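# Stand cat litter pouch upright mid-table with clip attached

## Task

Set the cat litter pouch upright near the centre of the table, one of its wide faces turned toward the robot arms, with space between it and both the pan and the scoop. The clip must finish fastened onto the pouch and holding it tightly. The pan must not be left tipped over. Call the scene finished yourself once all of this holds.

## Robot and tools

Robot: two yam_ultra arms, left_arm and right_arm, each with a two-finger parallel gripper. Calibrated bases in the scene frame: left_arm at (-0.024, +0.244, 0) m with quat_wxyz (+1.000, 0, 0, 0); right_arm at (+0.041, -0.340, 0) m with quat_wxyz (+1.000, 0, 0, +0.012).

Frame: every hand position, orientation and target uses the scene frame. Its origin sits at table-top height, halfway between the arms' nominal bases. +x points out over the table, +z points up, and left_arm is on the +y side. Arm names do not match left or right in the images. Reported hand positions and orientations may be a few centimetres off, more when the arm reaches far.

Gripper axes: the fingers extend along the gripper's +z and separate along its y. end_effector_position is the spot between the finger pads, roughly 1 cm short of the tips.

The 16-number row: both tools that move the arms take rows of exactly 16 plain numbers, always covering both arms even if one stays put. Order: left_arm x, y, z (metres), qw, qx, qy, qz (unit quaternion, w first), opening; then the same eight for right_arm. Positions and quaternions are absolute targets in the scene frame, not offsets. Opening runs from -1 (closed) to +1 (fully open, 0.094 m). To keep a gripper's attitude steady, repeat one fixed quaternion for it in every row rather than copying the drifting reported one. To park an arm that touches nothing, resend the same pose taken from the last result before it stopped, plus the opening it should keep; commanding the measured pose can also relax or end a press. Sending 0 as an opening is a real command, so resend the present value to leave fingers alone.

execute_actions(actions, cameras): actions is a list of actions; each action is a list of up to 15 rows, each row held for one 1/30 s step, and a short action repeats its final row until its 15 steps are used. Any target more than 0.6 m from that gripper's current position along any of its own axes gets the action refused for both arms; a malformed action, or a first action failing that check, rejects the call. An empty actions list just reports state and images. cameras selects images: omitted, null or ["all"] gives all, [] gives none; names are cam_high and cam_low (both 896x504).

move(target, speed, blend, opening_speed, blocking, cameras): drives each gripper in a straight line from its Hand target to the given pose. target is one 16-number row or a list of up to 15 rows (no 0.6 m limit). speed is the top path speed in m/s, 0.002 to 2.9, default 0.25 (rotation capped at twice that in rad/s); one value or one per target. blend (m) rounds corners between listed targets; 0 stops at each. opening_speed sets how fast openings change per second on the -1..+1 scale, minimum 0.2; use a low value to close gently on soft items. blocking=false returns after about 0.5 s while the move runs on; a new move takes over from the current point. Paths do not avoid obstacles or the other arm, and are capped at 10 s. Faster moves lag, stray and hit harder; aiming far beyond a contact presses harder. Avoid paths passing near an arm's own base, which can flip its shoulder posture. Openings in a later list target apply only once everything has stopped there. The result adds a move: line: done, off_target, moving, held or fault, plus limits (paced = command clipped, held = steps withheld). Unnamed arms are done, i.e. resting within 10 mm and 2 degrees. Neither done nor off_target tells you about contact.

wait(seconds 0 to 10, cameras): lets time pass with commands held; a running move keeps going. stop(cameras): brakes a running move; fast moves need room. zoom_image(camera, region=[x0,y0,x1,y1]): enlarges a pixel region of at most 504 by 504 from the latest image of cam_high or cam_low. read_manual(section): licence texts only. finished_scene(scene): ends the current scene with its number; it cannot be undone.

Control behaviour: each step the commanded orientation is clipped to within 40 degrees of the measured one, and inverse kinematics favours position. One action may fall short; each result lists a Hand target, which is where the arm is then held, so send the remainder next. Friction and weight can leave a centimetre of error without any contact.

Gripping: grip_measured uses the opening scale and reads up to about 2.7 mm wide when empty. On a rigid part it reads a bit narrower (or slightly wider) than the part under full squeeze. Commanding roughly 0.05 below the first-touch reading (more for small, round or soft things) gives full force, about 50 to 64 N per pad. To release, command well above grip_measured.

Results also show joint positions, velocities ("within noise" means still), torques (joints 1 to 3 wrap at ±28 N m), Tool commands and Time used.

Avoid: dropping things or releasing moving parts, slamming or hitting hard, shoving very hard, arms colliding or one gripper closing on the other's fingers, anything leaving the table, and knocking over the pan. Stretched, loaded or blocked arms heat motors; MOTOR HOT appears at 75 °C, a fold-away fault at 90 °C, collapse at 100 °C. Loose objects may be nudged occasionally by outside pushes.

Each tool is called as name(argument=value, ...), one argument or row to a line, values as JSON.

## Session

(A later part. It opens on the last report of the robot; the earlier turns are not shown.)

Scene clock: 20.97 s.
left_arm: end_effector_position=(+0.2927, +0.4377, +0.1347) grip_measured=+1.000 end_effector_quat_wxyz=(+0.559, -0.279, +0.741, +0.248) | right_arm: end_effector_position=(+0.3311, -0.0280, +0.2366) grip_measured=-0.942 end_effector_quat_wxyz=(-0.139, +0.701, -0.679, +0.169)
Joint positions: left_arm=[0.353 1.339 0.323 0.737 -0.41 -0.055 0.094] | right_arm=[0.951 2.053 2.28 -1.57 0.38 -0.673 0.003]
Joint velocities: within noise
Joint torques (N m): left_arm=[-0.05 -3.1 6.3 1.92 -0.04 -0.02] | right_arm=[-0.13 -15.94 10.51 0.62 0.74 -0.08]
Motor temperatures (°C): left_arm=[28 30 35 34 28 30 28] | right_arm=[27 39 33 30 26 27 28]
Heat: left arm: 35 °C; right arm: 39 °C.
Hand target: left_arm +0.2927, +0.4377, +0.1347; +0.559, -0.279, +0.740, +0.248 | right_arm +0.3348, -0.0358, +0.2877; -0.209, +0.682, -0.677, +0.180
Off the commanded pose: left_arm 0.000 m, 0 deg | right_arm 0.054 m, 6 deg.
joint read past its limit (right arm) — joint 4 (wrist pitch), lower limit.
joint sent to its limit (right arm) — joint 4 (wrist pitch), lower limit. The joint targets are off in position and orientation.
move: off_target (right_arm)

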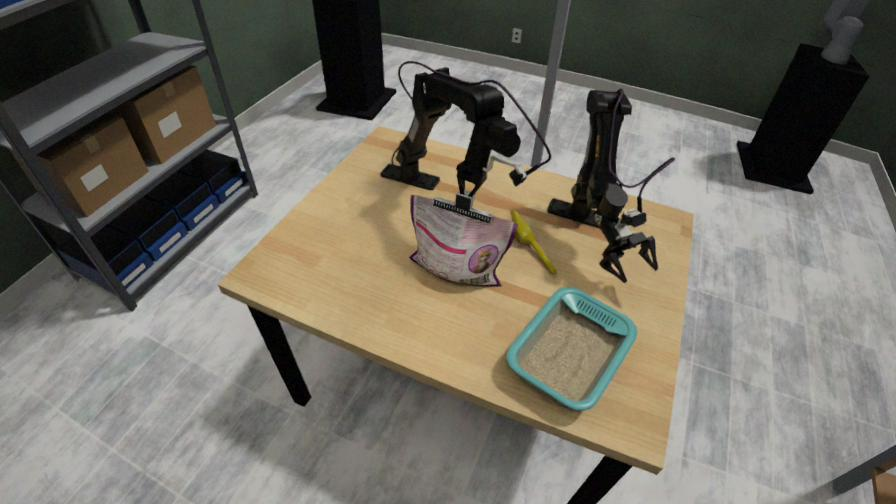

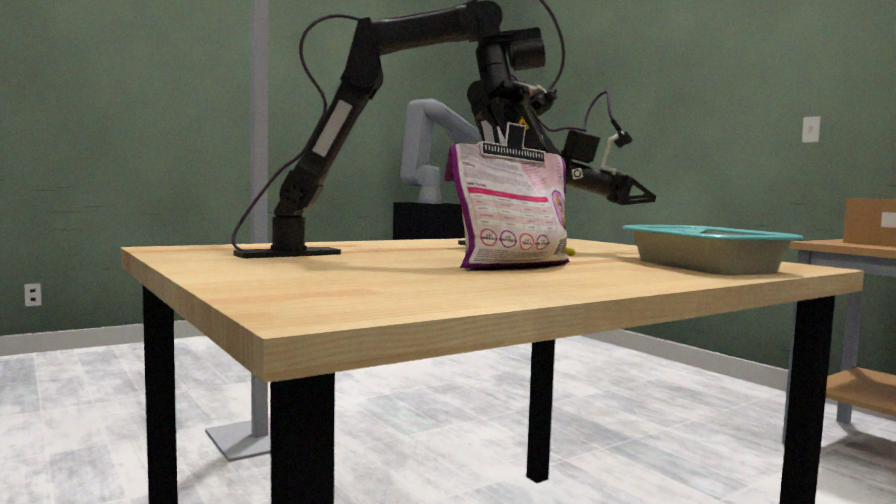

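move(
  target=[0.2928,0.4377,0.1348,0.559,-0.279,0.74,0.248,1,0.29,-0.033,0.285,-0.183,0.683,-0.683,0.183,-1],
  speed=0.1,
)

zoom_image(
  camera="cam_high",
  region=[380, 140, 560, 310],
)

zoom_image(
  camera="cam_low",
  region=[420, 90, 620, 290],
)

Scene clock: 22.67 s.
left_arm: end_effector_position=(+0.2927, +0.4377, +0.1347) grip_measured=+1.000 end_effector_quat_wxyz=(+0.559, -0.279, +0.741, +0.248) | right_arm: end_effector_position=(+0.2794, -0.0218, +0.2403) grip_measured=-0.942 end_effector_quat_wxyz=(-0.137, +0.711, -0.673, +0.151)
Joint positions: left_arm=[0.353 1.339 0.323 0.737 -0.41 -0.055 0.094] | right_arm=[1.062 1.961 2.172 -1.59 0.365 -0.575 0.003]
Joint velocities: within noise
Joint torques (N m): left_arm=[0.03 -3.14 6.17 1.93 -0.09 -0.02] | right_arm=[0.06 -15.86 6.72 0.75 1.18 0.11]
Motor temperatures (°C): left_arm=[28 30 35 34 28 30 28] | right_arm=[27 40 34 30 26 27 28]
Heat: left arm: 35 °C; right arm: 40 °C.
Hand target: left_arm +0.2927, +0.4377, +0.1347; +0.559, -0.279, +0.740, +0.248 | right_arm +0.2892, -0.0334, +0.2832; -0.207, +0.682, -0.679, +0.176
Off the commanded pose: left_arm 0.000 m, 0 deg | right_arm 0.047 m, 7 deg.
joint read past its limit (right arm) — joint 4 (wrist pitch), lower limit.
joint sent to its limit (right arm) — joint 4 (wrist pitch), lower limit. The joint targets are off in orientation, not in position.
move: off_target (right_arm)

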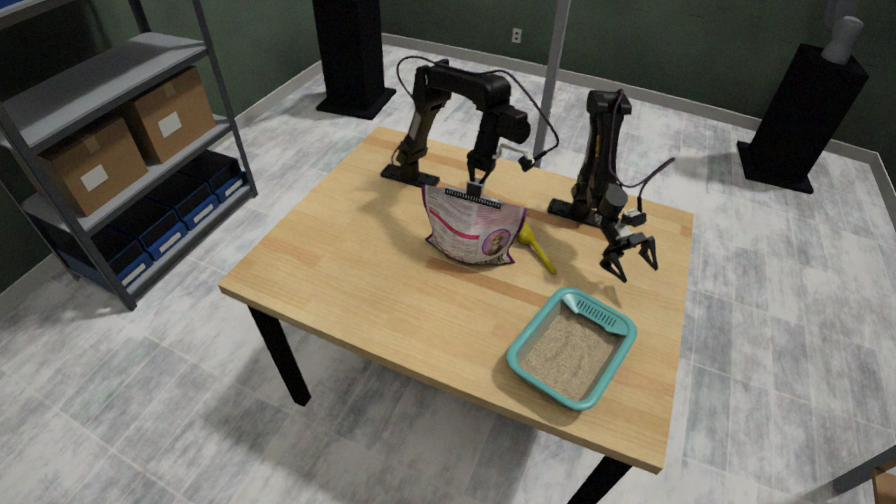

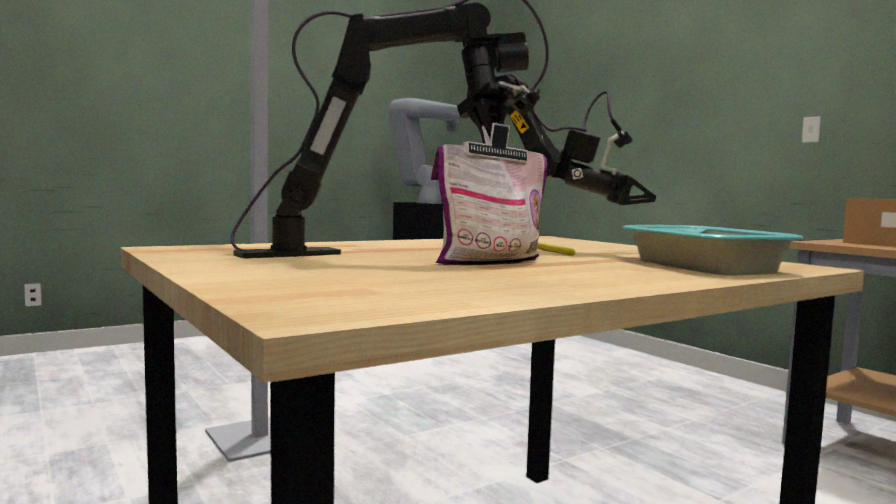

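Scaled by 2.800.

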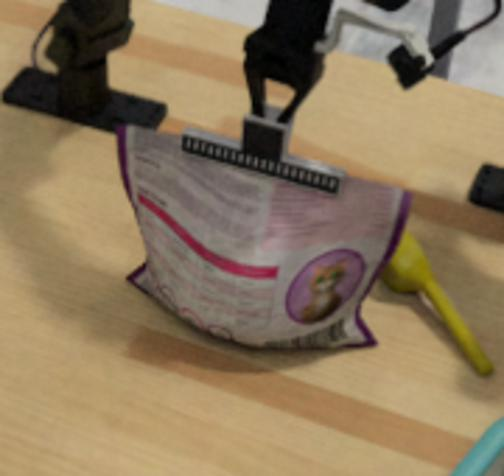

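Scaled by 2.520.

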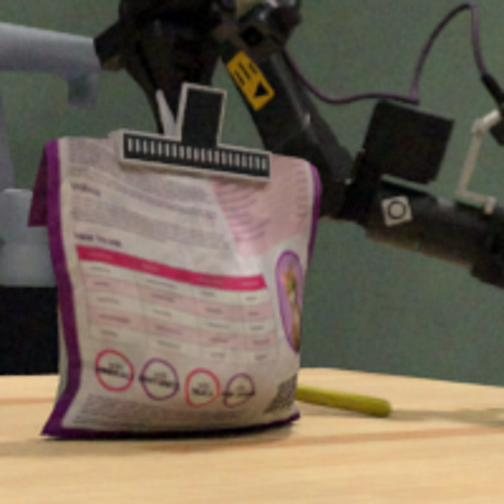

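move(
  target=[
    [0.2928,0.4377,0.1348,0.559,-0.279,0.74,0.248,1,0.308,-0.032,0.262,-0.183,0.683,-0.683,0.183,-1],
    [0.2928,0.4377,0.1348,0.559,-0.279,0.74,0.248,1,0.305,-0.028,0.230,-0.183,0.683,-0.683,0.183,-1],
  ],
  speed=0.06,
)

zoom_image(
  camera="cam_high",
  region=[380, 140, 560, 310],
)

zoom_image(
  camera="cam_low",
  region=[420, 90, 620, 290],
)

Scene clock: 24.50 s.
left_arm: end_effector_position=(+0.2927, +0.4377, +0.1347) grip_measured=+1.000 end_effector_quat_wxyz=(+0.559, -0.279, +0.741, +0.248) | right_arm: end_effector_position=(+0.3040, -0.0255, +0.2236) grip_measured=-0.942 end_effector_quat_wxyz=(-0.169, +0.688, -0.682, +0.180)
Joint positions: left_arm=[0.353 1.339 0.323 0.737 -0.41 -0.055 0.094] | right_arm=[1.032 1.905 1.987 -1.403 0.436 -0.579 0.003]
Joint velocities: within noise
Joint torques (N m): left_arm=[0.05 -3.26 6.27 1.93 -0.08 0.01] | right_arm=[-0.17 -11.22 4.68 0.76 0.39 0.04]
Motor temperatures (°C): left_arm=[28 30 35 34 28 30 28] | right_arm=[27 41 34 29 26 27 28]
Heat: left arm: 35 °C; right arm: 41 °C.
Hand target: left_arm +0.2927, +0.4377, +0.1347; +0.559, -0.279, +0.740, +0.248 | right_arm +0.3050, -0.0280, +0.2300; -0.183, +0.683, -0.683, +0.183
Off the commanded pose: left_arm 0.000 m, 0 deg | right_arm 0.007 m, 2 deg.
move: done

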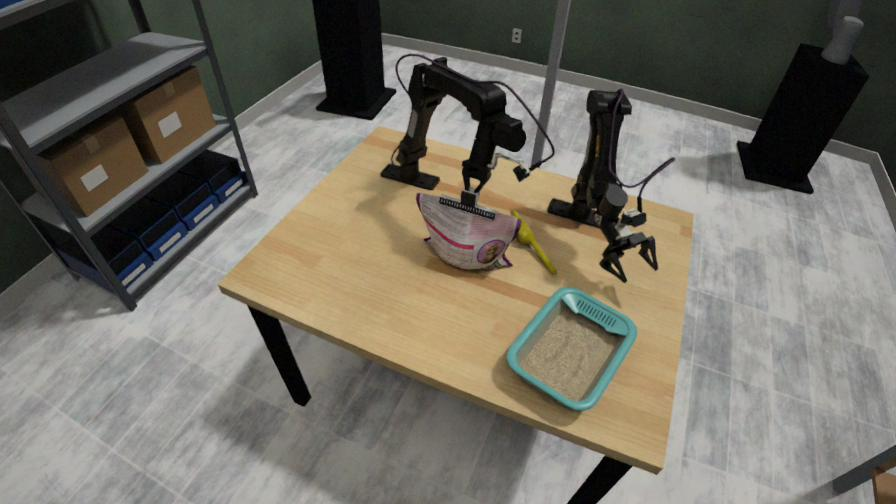

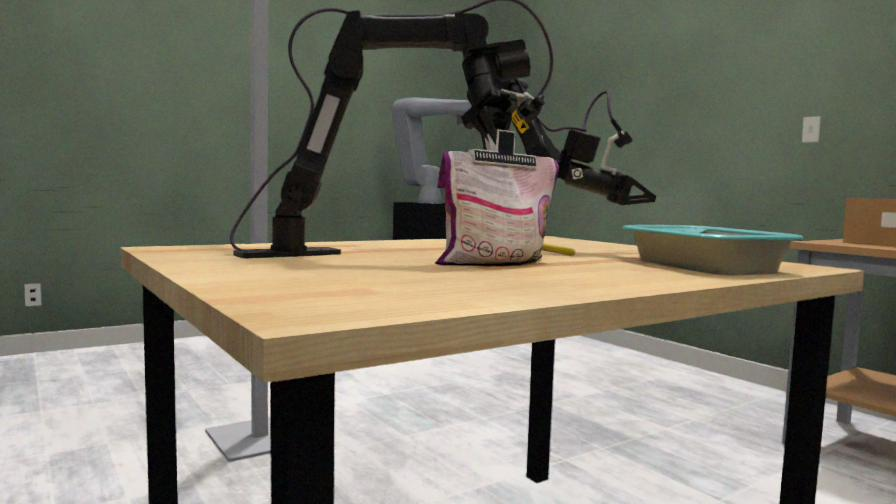

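Scaled by 2.800.

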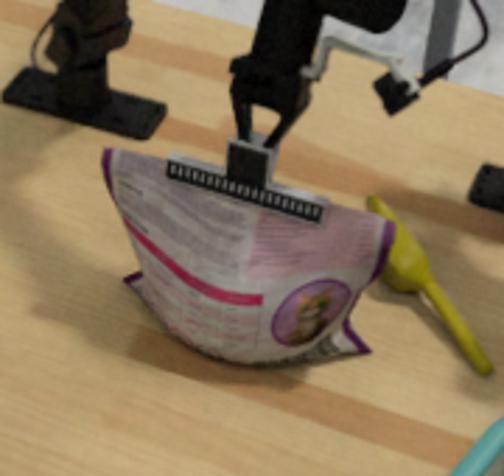

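Scaled by 2.520.

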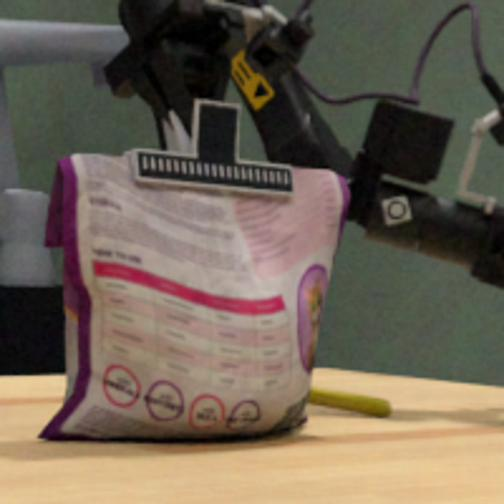

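move(
  target=[
    [0.2928,0.4377,0.1348,0.559,-0.279,0.74,0.248,1,0.294,-0.027,0.226,-0.183,0.683,-0.683,0.183,-1],
    [0.2928,0.4377,0.1348,0.559,-0.279,0.74,0.248,1,0.294,-0.027,0.226,-0.183,0.683,-0.683,0.183,-0.72],
  ],
  speed=0.06,
  opening_speed=0.6,
)

zoom_image(
  camera="cam_high",
  region=[380, 140, 560, 310],
)

zoom_image(
  camera="cam_low",
  region=[420, 90, 620, 290],
)

Scene clock: 26.47 s.
left_arm: end_effector_position=(+0.2927, +0.4377, +0.1347) grip_measured=+1.000 end_effector_quat_wxyz=(+0.559, -0.279, +0.741, +0.248) | right_arm: end_effector_position=(+0.2971, -0.0255, +0.2223) grip_measured=-0.723 end_effector_quat_wxyz=(-0.175, +0.687, -0.681, +0.185)
Joint positions: left_arm=[0.353 1.339 0.323 0.737 -0.41 -0.055 0.094] | right_arm=[1.055 1.881 1.944 -1.385 0.455 -0.558 0.013]
Joint velocities: within noise
Joint torques (N m): left_arm=[-0.03 -3.25 6.37 1.89 -0.08 -0.03] | right_arm=[0.51 -10.59 4.63 0.67 0.24 0.12]
Motor temperatures (°C): left_arm=[28 30 35 34 28 30 28] | right_arm=[27 41 33 29 26 27 28]
Heat: left arm: 35 °C; right arm: 41 °C.
Hand target: left_arm +0.2927, +0.4377, +0.1347; +0.559, -0.279, +0.740, +0.248 | right_arm +0.2940, -0.0270, +0.2260; -0.183, +0.683, -0.683, +0.183
Off the commanded pose: left_arm 0.000 m, 0 deg | right_arm 0.005 m, 1 deg.
move: done

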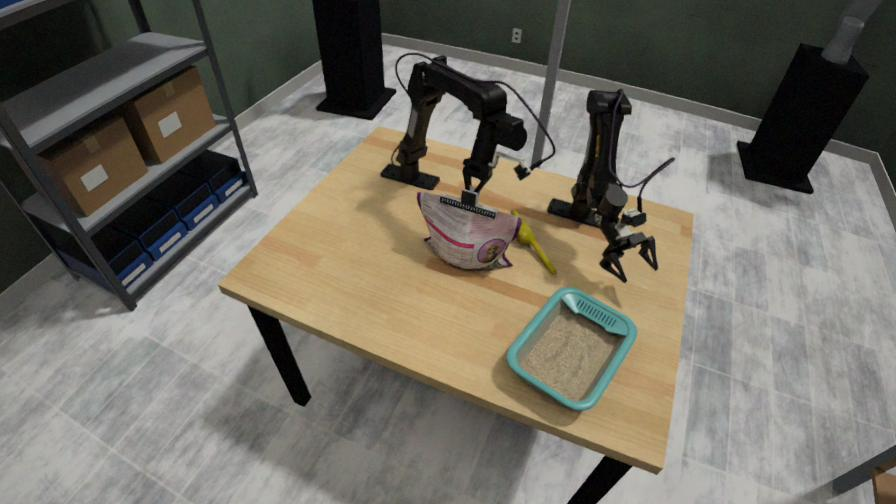

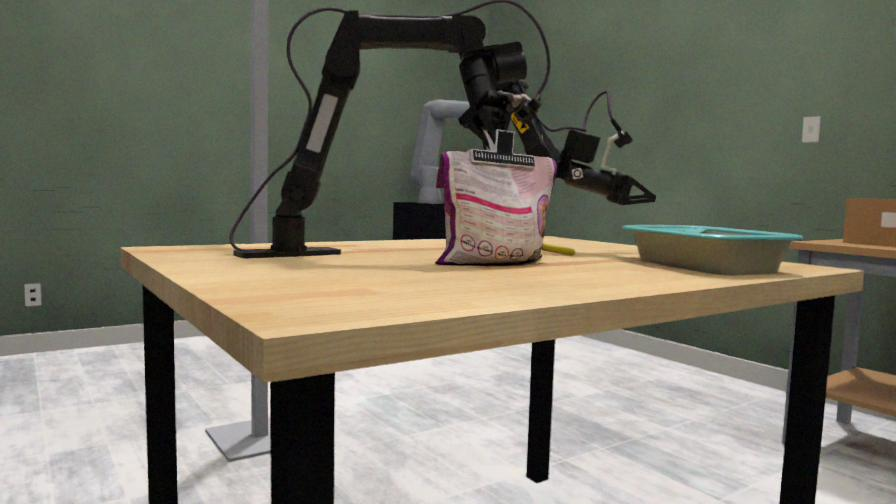

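Scaled by 2.800.

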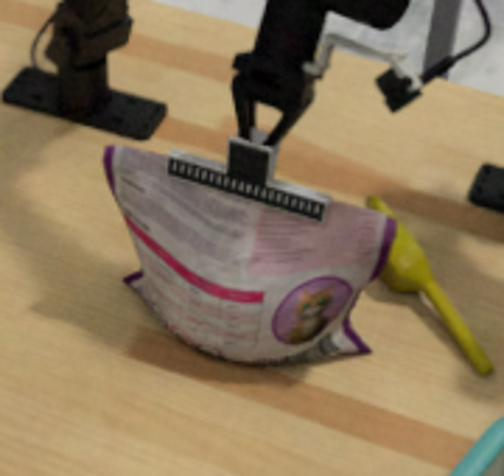

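Scaled by 2.520.

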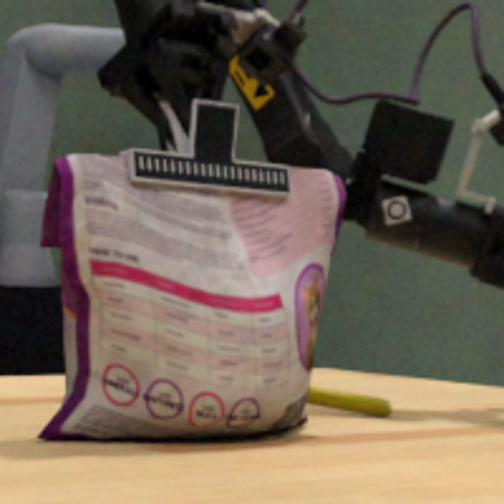

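move(
  target=[
    [0.2928,0.4377,0.1348,0.559,-0.279,0.74,0.248,1,0.264,-0.027,0.281,-0.183,0.683,-0.683,0.183,-0.72],
    [0.2928,0.4377,0.1348,0.559,-0.279,0.74,0.248,1,0.21,-0.08,0.30,-0.183,0.683,-0.683,0.183,-0.72],
  ],
  speed=[0.08,0.2],
)

zoom_image(
  camera="cam_high",
  region=[380, 140, 560, 310],
)

zoom_image(
  camera="cam_low",
  region=[420, 90, 620, 290],
)

Scene clock: 28.50 s.
left_arm: end_effector_position=(+0.2927, +0.4377, +0.1347) grip_measured=+1.000 end_effector_quat_wxyz=(+0.559, -0.279, +0.741, +0.248) | right_arm: end_effector_position=(+0.2106, -0.0791, +0.3029) grip_measured=-0.723 end_effector_quat_wxyz=(-0.245, +0.689, -0.664, +0.155)
Joint positions: left_arm=[0.353 1.339 0.323 0.737 -0.41 -0.055 0.094] | right_arm=[1.242 1.541 1.866 -1.562 0.494 -0.428 0.013]
Joint velocities: within noise
Joint torques (N m): left_arm=[0.01 -3.14 6.35 1.92 -0.1 -0.07] | right_arm=[0.39 -5.27 4.49 0.77 0.35 0.17]
Motor temperatures (°C): left_arm=[28 30 35 35 28 30 28] | right_arm=[27 41 33 29 26 27 28]
Heat: left arm: 35 °C; right arm: 41 °C.
Hand target: left_arm +0.2927, +0.4377, +0.1347; +0.559, -0.279, +0.740, +0.248 | right_arm +0.2103, -0.0800, +0.2995; -0.242, +0.687, -0.665, +0.160
Off the commanded pose: left_arm 0.000 m, 0 deg | right_arm 0.003 m, 8 deg.
joint read past its limit (right arm) — joint 4 (wrist pitch), lower limit.
joint sent to its limit (right arm) — joint 4 (wrist pitch), lower limit. The joint targets are off in orientation, not in position.
move: off_target (right_arm)

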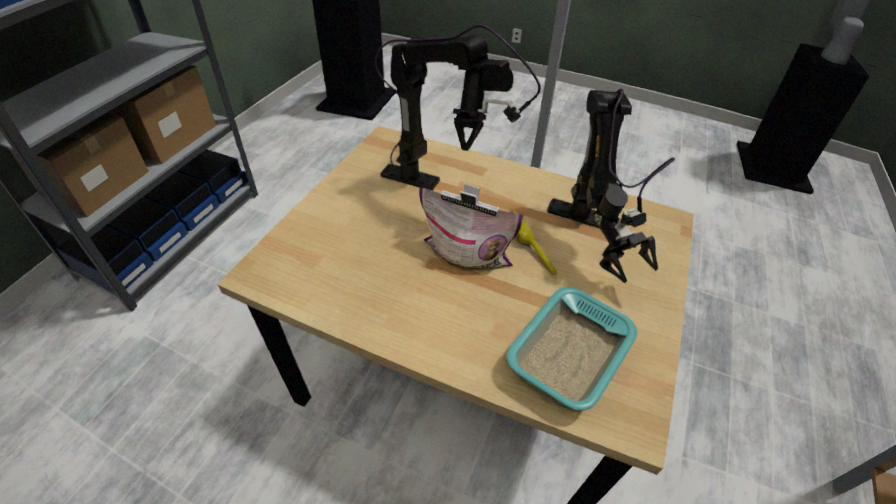

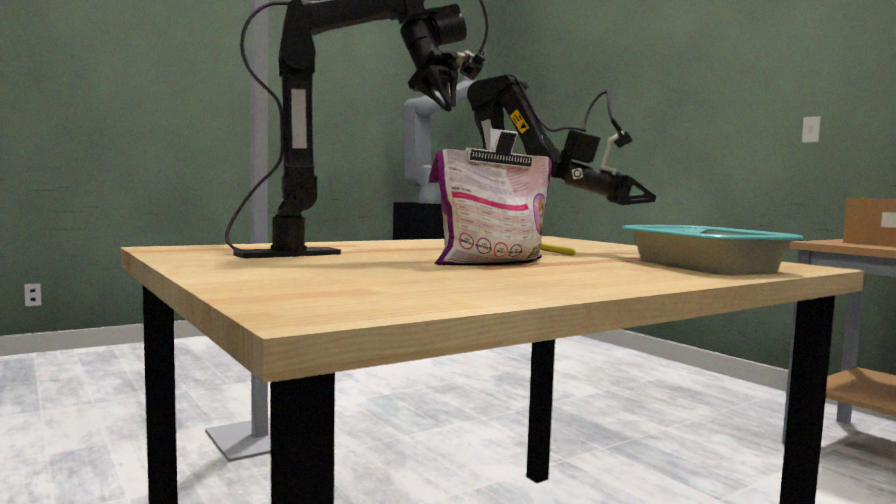

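Scaled by 2.800.

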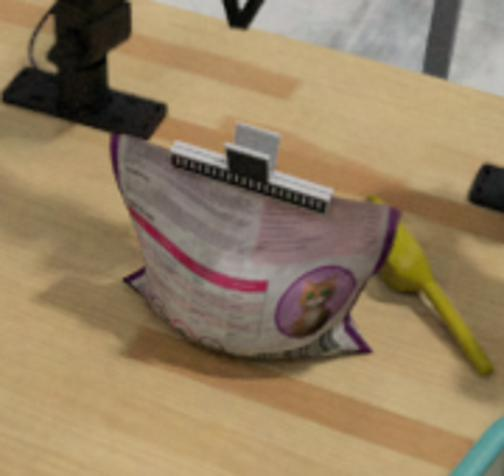

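Scaled by 2.520.

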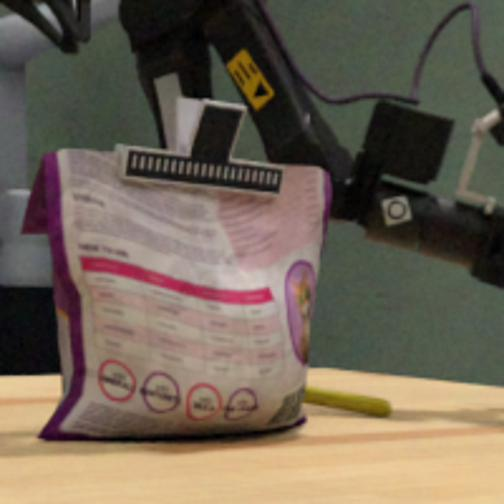

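finished_scene(
  scene=3,
)

The scene is finished: the task was done.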